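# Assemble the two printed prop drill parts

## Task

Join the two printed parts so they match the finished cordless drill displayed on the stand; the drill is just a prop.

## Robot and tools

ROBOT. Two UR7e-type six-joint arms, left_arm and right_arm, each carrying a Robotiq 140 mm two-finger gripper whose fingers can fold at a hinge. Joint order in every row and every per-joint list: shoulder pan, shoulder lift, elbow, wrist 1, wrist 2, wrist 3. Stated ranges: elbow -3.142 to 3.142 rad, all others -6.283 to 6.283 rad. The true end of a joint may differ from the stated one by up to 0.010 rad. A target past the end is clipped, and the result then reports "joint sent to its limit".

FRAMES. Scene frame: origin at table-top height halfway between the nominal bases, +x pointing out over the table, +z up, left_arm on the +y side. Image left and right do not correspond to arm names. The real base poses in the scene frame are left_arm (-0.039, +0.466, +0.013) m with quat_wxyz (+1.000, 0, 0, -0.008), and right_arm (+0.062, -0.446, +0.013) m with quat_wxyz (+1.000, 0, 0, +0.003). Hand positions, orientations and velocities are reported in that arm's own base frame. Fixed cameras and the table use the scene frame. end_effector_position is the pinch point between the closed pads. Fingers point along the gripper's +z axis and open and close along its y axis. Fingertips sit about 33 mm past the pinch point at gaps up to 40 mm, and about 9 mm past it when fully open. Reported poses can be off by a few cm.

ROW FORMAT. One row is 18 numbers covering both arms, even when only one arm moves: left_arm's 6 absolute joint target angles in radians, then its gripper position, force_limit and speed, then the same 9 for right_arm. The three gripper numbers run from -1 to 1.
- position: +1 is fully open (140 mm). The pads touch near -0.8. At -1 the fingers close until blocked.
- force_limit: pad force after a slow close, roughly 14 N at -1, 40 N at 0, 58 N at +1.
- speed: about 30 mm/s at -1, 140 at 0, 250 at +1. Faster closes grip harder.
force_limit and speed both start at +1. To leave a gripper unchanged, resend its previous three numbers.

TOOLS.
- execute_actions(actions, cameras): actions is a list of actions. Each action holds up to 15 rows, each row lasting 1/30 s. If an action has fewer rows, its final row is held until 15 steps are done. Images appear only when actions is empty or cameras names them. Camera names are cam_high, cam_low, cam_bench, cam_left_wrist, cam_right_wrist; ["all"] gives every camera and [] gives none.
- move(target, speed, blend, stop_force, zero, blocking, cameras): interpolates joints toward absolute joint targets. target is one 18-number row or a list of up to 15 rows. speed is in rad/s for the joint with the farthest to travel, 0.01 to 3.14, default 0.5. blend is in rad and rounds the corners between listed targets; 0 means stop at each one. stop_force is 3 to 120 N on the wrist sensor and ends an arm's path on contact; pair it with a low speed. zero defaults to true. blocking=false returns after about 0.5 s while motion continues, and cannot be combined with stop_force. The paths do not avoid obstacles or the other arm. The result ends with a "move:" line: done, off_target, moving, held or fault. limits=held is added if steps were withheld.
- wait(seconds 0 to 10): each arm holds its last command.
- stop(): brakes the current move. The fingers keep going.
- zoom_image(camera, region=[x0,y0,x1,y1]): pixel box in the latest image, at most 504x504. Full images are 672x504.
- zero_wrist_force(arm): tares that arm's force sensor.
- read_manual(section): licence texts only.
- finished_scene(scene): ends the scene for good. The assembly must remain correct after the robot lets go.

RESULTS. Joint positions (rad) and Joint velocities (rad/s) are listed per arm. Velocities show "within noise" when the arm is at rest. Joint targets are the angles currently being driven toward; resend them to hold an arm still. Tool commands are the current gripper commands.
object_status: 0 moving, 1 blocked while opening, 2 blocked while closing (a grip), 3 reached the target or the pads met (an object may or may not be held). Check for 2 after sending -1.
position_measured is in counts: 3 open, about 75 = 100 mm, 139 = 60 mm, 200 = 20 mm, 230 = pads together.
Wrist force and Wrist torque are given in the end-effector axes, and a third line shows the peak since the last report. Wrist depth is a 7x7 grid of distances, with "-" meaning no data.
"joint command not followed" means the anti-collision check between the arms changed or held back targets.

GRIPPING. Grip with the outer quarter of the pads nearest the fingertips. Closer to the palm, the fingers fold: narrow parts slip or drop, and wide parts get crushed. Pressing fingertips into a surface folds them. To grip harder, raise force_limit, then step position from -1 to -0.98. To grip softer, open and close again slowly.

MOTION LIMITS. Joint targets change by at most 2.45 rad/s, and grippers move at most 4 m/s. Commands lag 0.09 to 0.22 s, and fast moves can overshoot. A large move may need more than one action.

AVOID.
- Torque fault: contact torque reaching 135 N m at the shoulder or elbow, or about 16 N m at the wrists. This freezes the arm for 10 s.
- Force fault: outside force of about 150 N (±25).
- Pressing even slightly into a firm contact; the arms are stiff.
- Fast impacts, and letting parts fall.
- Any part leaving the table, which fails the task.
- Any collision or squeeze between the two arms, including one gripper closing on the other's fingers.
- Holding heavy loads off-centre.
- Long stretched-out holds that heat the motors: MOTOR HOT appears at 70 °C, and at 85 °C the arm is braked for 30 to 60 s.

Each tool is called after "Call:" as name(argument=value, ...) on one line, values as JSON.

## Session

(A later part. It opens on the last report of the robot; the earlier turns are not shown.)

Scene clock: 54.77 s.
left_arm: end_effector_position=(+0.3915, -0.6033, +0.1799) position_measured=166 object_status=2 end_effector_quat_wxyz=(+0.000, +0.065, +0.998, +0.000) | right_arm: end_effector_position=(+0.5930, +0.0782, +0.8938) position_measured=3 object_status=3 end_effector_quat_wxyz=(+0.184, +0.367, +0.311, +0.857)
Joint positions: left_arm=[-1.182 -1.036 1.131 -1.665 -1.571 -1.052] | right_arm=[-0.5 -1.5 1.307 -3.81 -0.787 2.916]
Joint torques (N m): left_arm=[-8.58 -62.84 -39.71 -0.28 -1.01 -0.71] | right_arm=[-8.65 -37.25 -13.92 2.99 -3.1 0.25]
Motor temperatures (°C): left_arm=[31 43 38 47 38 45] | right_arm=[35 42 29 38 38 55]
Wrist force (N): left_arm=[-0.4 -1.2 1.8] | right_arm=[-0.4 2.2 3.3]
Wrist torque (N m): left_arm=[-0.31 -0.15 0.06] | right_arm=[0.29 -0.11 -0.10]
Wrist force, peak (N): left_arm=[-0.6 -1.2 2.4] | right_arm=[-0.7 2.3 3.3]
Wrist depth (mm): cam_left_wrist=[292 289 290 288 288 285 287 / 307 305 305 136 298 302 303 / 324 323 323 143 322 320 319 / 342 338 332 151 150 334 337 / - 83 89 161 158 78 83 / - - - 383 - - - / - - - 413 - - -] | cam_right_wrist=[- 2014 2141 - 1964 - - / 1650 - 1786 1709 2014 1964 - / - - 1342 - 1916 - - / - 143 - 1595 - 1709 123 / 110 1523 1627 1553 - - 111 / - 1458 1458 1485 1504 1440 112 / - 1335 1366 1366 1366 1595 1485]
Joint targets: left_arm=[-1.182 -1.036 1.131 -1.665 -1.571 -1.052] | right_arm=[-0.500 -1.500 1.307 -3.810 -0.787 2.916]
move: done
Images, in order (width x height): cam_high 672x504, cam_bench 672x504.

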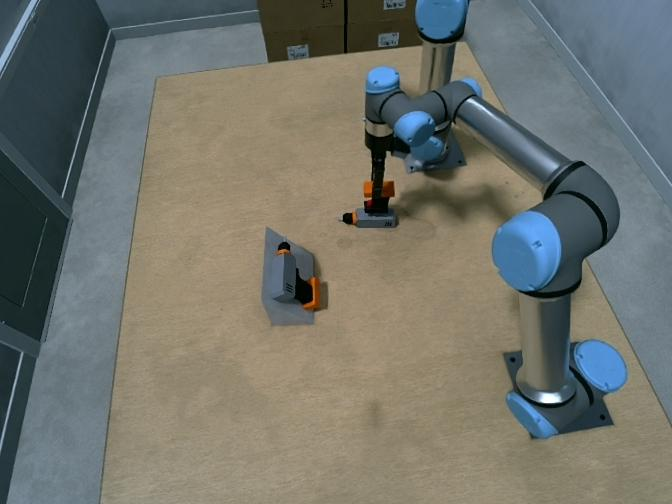

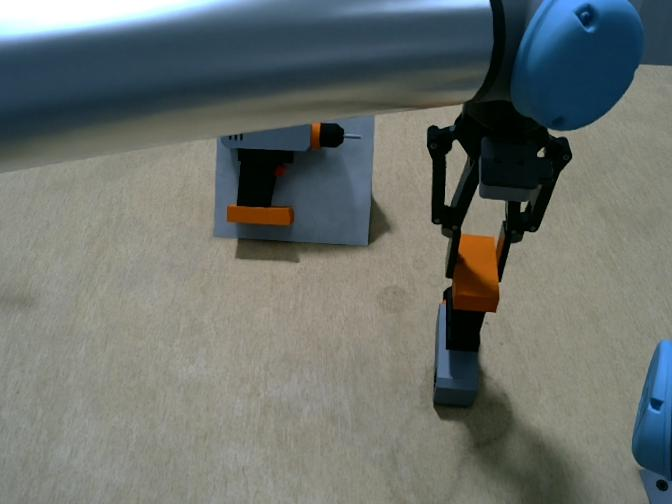

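Call:
move(target=[-1.1808, -1.028, 1.203, -1.7458, -1.5708, -1.0508, -1, 0, -1, -0.5, -1.5, 1.307, -3.81, -0.787, 2.916, 1, 1, 1], speed=0.05, stop_force=8, cameras=["cam_high", "cam_bench", "cam_left_wrist"])

Call:
zoom_image(camera="cam_bench", region=[400, 220, 520, 420])

Call:
zoom_image(camera="cam_high", region=[330, 160, 420, 240])

Scene clock: 58.00 s.
left_arm: end_effector_position=(+0.3916, -0.6021, +0.1518) position_measured=166 object_status=2 end_effector_quat_wxyz=(+0.000, +0.065, +0.998, +0.000) | right_arm: end_effector_position=(+0.5930, +0.0782, +0.8938) position_measured=3 object_status=3 end_effector_quat_wxyz=(+0.184, +0.367, +0.311, +0.857)
Joint positions: left_arm=[-1.181 -1.029 1.192 -1.734 -1.571 -1.051] | right_arm=[-0.5 -1.5 1.307 -3.81 -0.787 2.916]
Joint torques (N m): left_arm=[-3 -55.06 -38.17 -5.22 -0.8 -0.44] | right_arm=[-9.46 -37.62 -15.07 3.02 -3.24 0.57]
Motor temperatures (°C): left_arm=[31 43 38 47 38 45] | right_arm=[35 42 29 38 38 55]
Wrist force (N): left_arm=[1.0 -1.1 -4.7] | right_arm=[-0.7 2.3 3.1]
Wrist torque (N m): left_arm=[-0.36 0.05 0.07] | right_arm=[0.31 -0.06 -0.10]
Wrist force, peak (N): left_arm=[4.3 4.7 -33.0] | right_arm=[-0.6 2.3 3.4]
Wrist depth (mm): cam_left_wrist=[264 267 265 263 264 263 263 / 280 279 279 135 271 277 276 / 296 295 293 143 292 292 292 / 313 309 303 151 148 306 308 / - 83 89 305 - 78 83 / - - - 352 - - - / - - - 378 - - -] | cam_right_wrist=[1980 - - 2353 - - - / 1685 - 1856 - - - 1650 / 1639 1722 - 1814 - 1553 1814 / 113 133 - - - 152 123 / 110 125 1616 1563 1574 1627 111 / 1373 - 1476 1476 1440 - - / - 1342 1381 1366 1373 1389 -]
Joint targets: left_arm=[-1.181 -1.029 1.192 -1.734 -1.571 -1.051] | right_arm=[-0.500 -1.500 1.307 -3.810 -0.787 2.916]
move: contact (left_arm); left_arm: the wrist 1 is farthest, 0.012 rad from its target
Images, in order (width x height): cam_high 672x504, cam_bench 672x504, cam_left_wrist 672x504.

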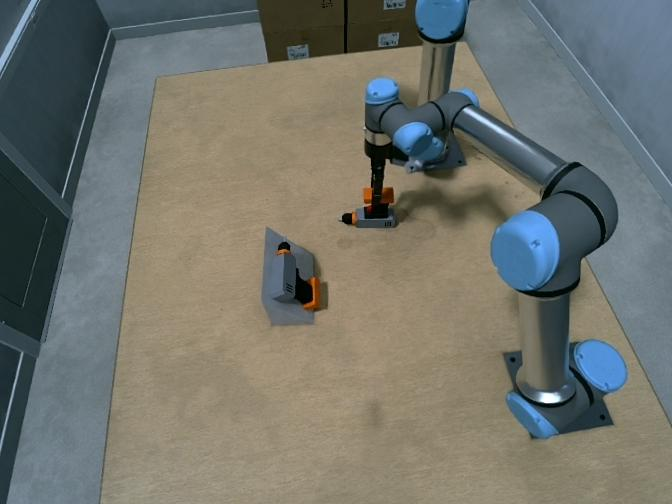

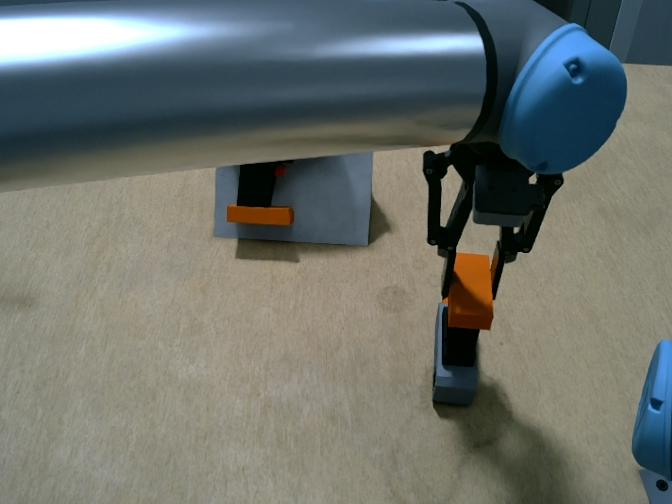

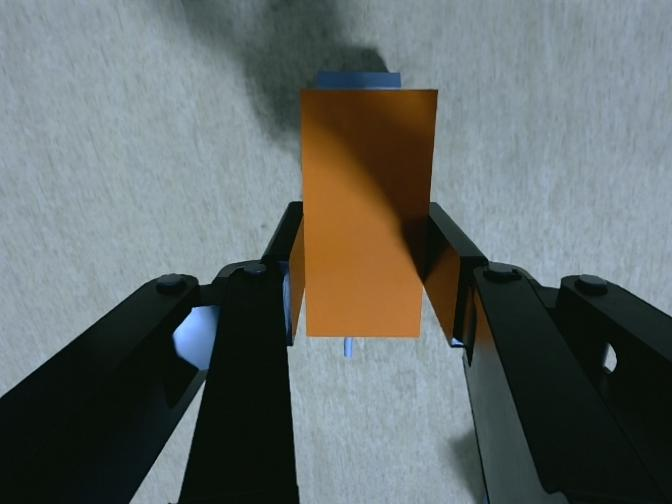

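Scaled by 2.520 from the camera's 672x504 image, which has a finer 960x720 frame.

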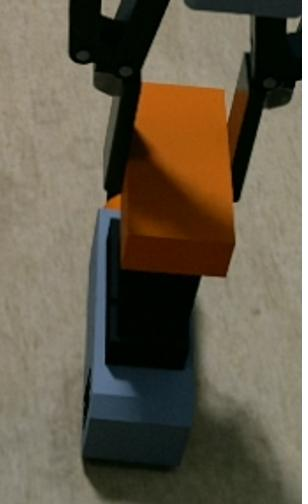

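Scaled by 5.600 from the camera's 672x504 image, which has a finer 960x720 frame.

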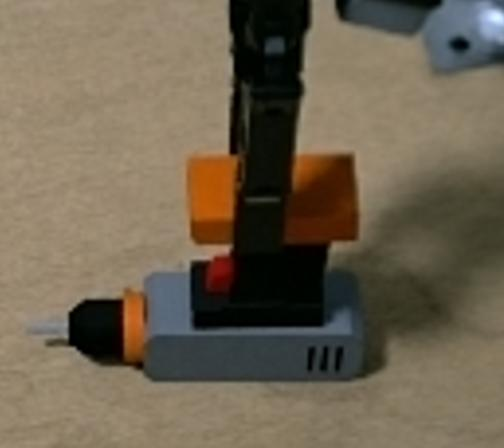

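Call:
move(target=[-1.1808, -1.028, 1.203, -1.7458, -1.5708, -1.0508, -1, 0, -1, -0.5, -1.5, 1.307, -3.81, -0.787, 2.916, 1, 1, 1], speed=0.015, stop_force=20, cameras=["cam_high", "cam_bench", "cam_low"])

Call:
zoom_image(camera="cam_bench", region=[400, 280, 520, 420])

Call:
zoom_image(camera="cam_high", region=[330, 180, 420, 240])

Scene clock: 59.40 s.
left_arm: end_effector_position=(+0.3916, -0.6023, +0.1515) position_measured=166 object_status=2 end_effector_quat_wxyz=(+0.000, +0.065, +0.998, +0.000) | right_arm: end_effector_position=(+0.5930, +0.0782, +0.8938) position_measured=3 object_status=3 end_effector_quat_wxyz=(+0.184, +0.367, +0.311, +0.857)
Joint positions: left_arm=[-1.181 -1.029 1.193 -1.736 -1.571 -1.051] | right_arm=[-0.5 -1.5 1.307 -3.81 -0.787 2.916]
Joint torques (N m): left_arm=[-8.68 -25.25 -30.69 -0.55 -0.79 -0.41] | right_arm=[-9.76 -37.92 -15.15 2.85 -2.98 0.89]
Motor temperatures (°C): left_arm=[31 43 38 47 38 45] | right_arm=[35 42 29 38 38 55]
Wrist force (N): left_arm=[2.8 2.8 -20.5] | right_arm=[-0.5 2.0 3.3]
Wrist torque (N m): left_arm=[-0.56 0.13 0.07] | right_arm=[0.23 -0.09 -0.11]
Wrist force, peak (N): left_arm=[4.1 5.0 -34.3] | right_arm=[-0.6 2.1 3.4]
Wrist depth (mm): cam_left_wrist=[266 265 264 264 264 263 263 / 280 279 279 136 271 276 277 / 295 295 294 143 293 292 290 / 312 308 304 151 140 305 308 / - 83 89 162 159 78 83 / - - - 354 - - - / - - - 378 - - -] | cam_right_wrist=[- 1916 1722 2141 - - - / - 1786 - - 2066 - - / - 1673 1605 - - 2141 - / - 142 - - 1697 153 122 / 110 1494 - 1709 1584 1553 112 / 1366 - 1494 1476 1440 - 1504 / - 1298 1327 1373 1398 1449 1494]
Joint targets: left_arm=[-1.181 -1.029 1.193 -1.736 -1.571 -1.051] | right_arm=[-0.500 -1.500 1.307 -3.810 -0.787 2.916]
move: contact (left_arm)
Images, in order (width x height): cam_high 672x504, cam_low 672x504, cam_bench 672x504.

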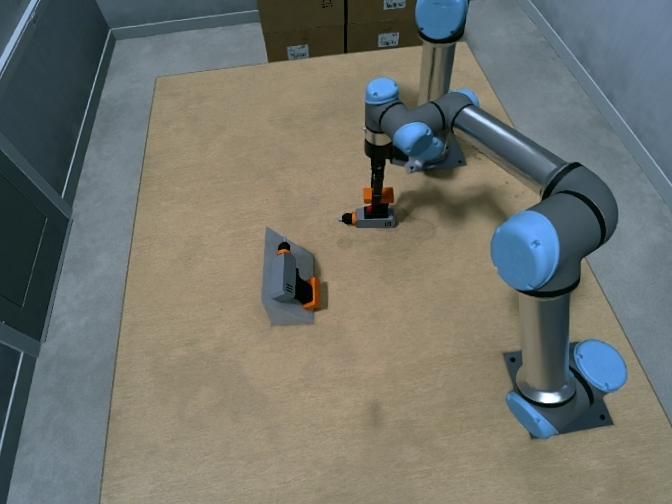

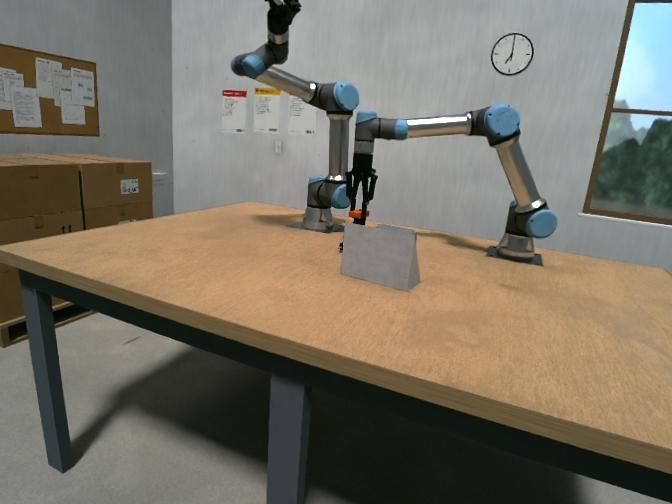

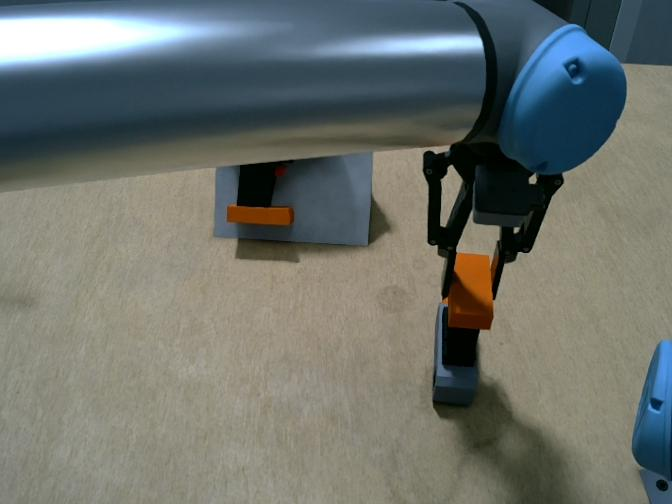

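Scaled by 3.600 from the camera's 672x504 image, which has a finer 960x720 frame.

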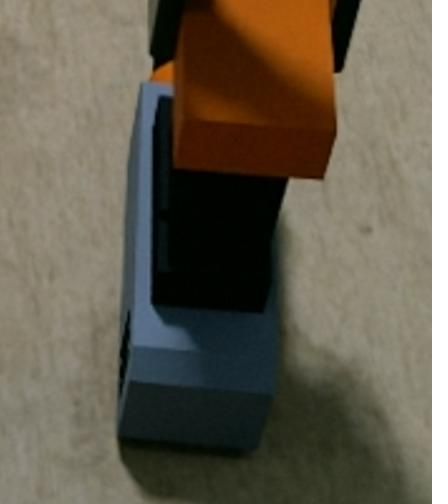

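Scaled by 5.600 from the camera's 672x504 image, which has a finer 960x720 frame.

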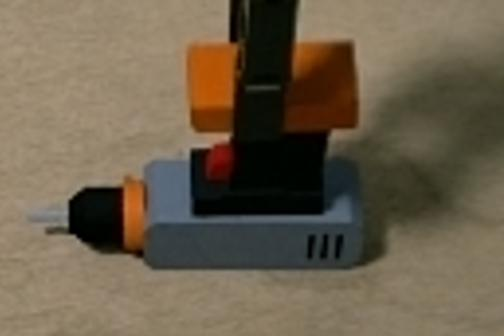

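Call:
move(target=[[-1.1808, -1.029, 1.191, -1.733, -1.5708, -1.0508, -1, 0, -1, -0.5, -1.5, 1.307, -3.81, -0.787, 2.916, 1, 1, 1], [-1.1808, -1.029, 1.191, -1.733, -1.5708, -1.0508, 0.2, 0, -0.6, -0.5, -1.5, 1.307, -3.81, -0.787, 2.916, 1, 1, 1], [-1.1808, -1.0427, 0.9879, -1.516, -1.5708, -1.0508, 0.2, 0, -0.6, -0.5, -1.5, 1.307, -3.81, -0.787, 2.916, 1, 1, 1], [-1.181, -1.49, 1.05, -1.6, -1.5708, -0.8, 0.2, 0, -0.6, -0.5, -1.5, 1.307, -3.81, -0.787, 2.916, 1, 1, 1], [-1.181, -1.4976, 2.33, -3.101, -1.5708, 0.0, 0.2, 0, -0.6, -0.5, -1.5, 1.307, -3.81, -0.787, 2.916, 1, 1, 1]], speed=[0.1, 0.3, 0.35, 0.8, 1.0], blend=[0, 0, 0.05, 0.15, 0], cameras=["cam_high", "cam_bench", "cam_left_wrist"])

Call:
zoom_image(camera="cam_bench", region=[400, 240, 520, 420])

Call:
zoom_image(camera="cam_high", region=[330, 180, 420, 240])

Scene clock: 65.33 s.
left_arm: end_effector_position=(+0.3404, -0.4779, +0.1220) position_measured=104 object_status=3 end_effector_quat_wxyz=(+0.284, +0.523, +0.781, -0.190) | right_arm: end_effector_position=(+0.5930, +0.0782, +0.8938) position_measured=3 object_status=3 end_effector_quat_wxyz=(+0.184, +0.367, +0.311, +0.857)
Joint positions: left_arm=[-1.181 -1.498 2.33 -3.101 -1.571 0] | right_arm=[-0.5 -1.5 1.307 -3.81 -0.787 2.916]
Joint torques (N m): left_arm=[-4.5 -31.31 -13.97 -5.91 -0.69 1.16] | right_arm=[-8.8 -37.44 -15.25 2.93 -2.92 0.94]
Motor temperatures (°C): left_arm=[31 43 38 47 38 44] | right_arm=[35 42 29 38 38 55]
Wrist force (N): left_arm=[-0.1 -1.5 -0.3] | right_arm=[-0.6 2.0 3.1]
Wrist torque (N m): left_arm=[-0.34 -0.19 0.04] | right_arm=[0.24 -0.07 -0.11]
Wrist force, peak (N): left_arm=[3.1 2.9 -22.0] | right_arm=[-0.4 2.1 3.5]
Wrist depth (mm): cam_left_wrist=[214 214 212 211 210 209 208 / 254 253 252 248 248 247 245 / 313 311 294 272 301 300 298 / 401 360 135 274 - 131 380 / - 89 512 257 545 112 - / - - 948 230 797 - - / - - 1888 - - - -] | cam_right_wrist=[1901 2103 1828 - - - - / - - - - 1901 - - / - 1722 - - 1786 - - / - 132 1828 - 1673 1697 122 / 110 133 1423 1543 1627 1616 111 / 1381 - 1406 1494 1533 1786 - / 1342 1366 1366 1366 1423 - -]
Joint targets: left_arm=[-1.181 -1.498 2.330 -3.101 -1.571 0.000] | right_arm=[-0.500 -1.500 1.307 -3.810 -0.787 2.916]
move: done
Images, in order (width x height): cam_high 672x504, cam_bench 672x504, cam_left_wrist 672x504.

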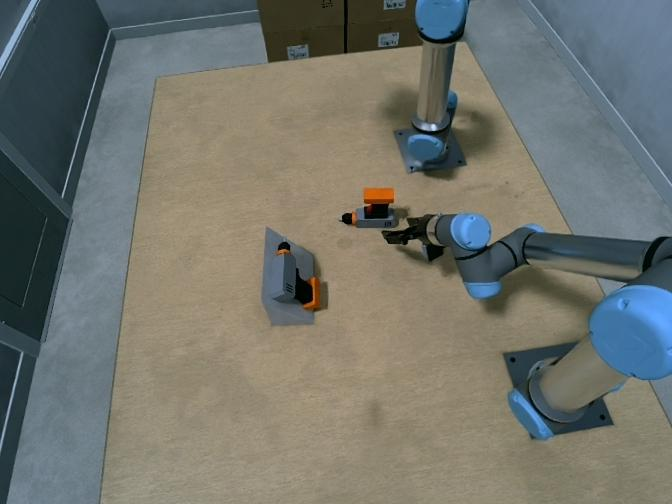

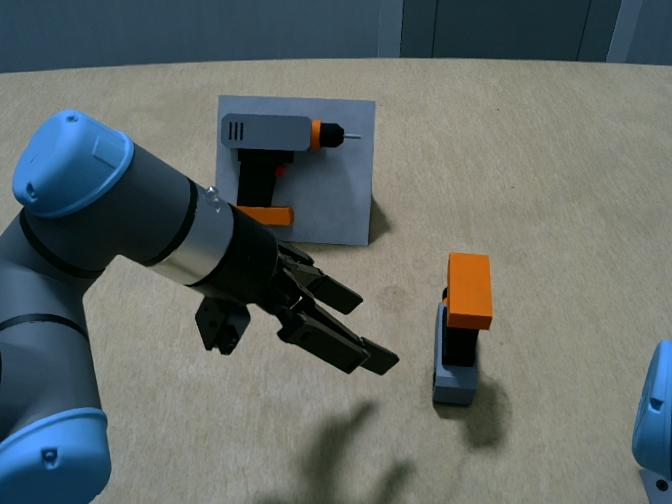

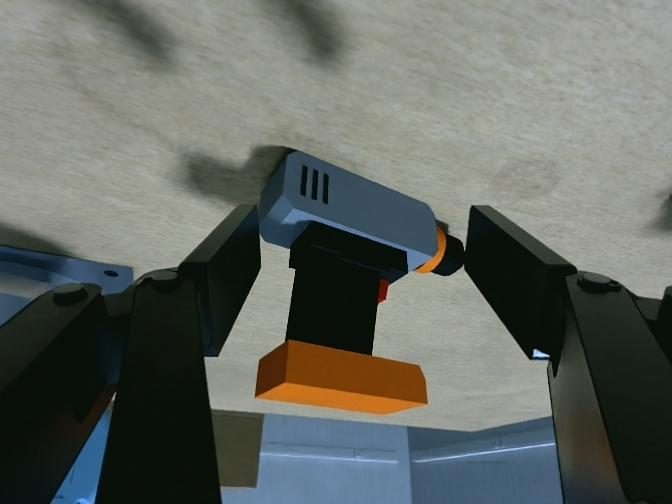

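Scaled by 2.800 from the camera's 672x504 image, which has a finer 960x720 frame.

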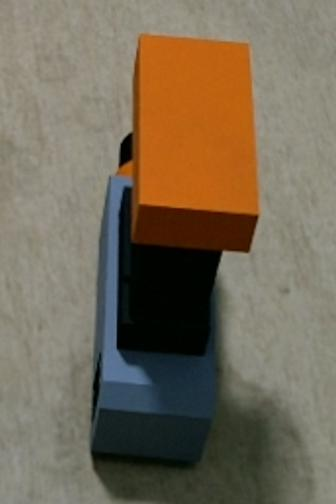

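Scaled by 5.600 from the camera's 672x504 image, which has a finer 960x720 frame.

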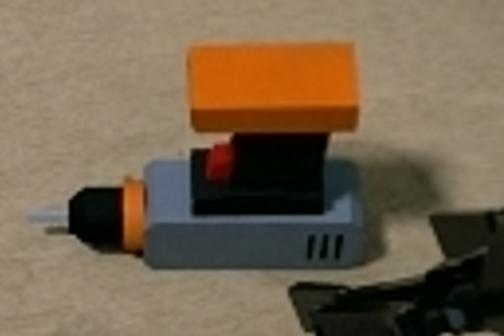

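Call:
zoom_image(camera="cam_left_wrist", region=[240, 130, 480, 310])

Scaled by 2.100 from the camera's 672x504 image, which has a finer 960x720 frame.

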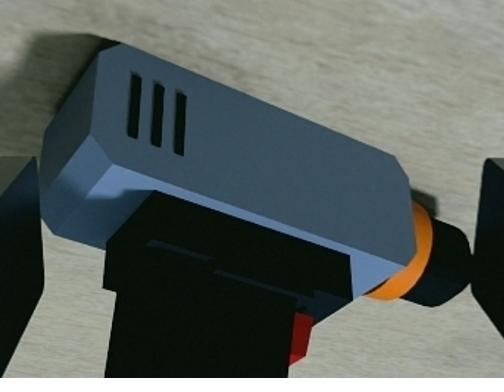

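Call:
finished_scene()

The scene is finished: the task was done.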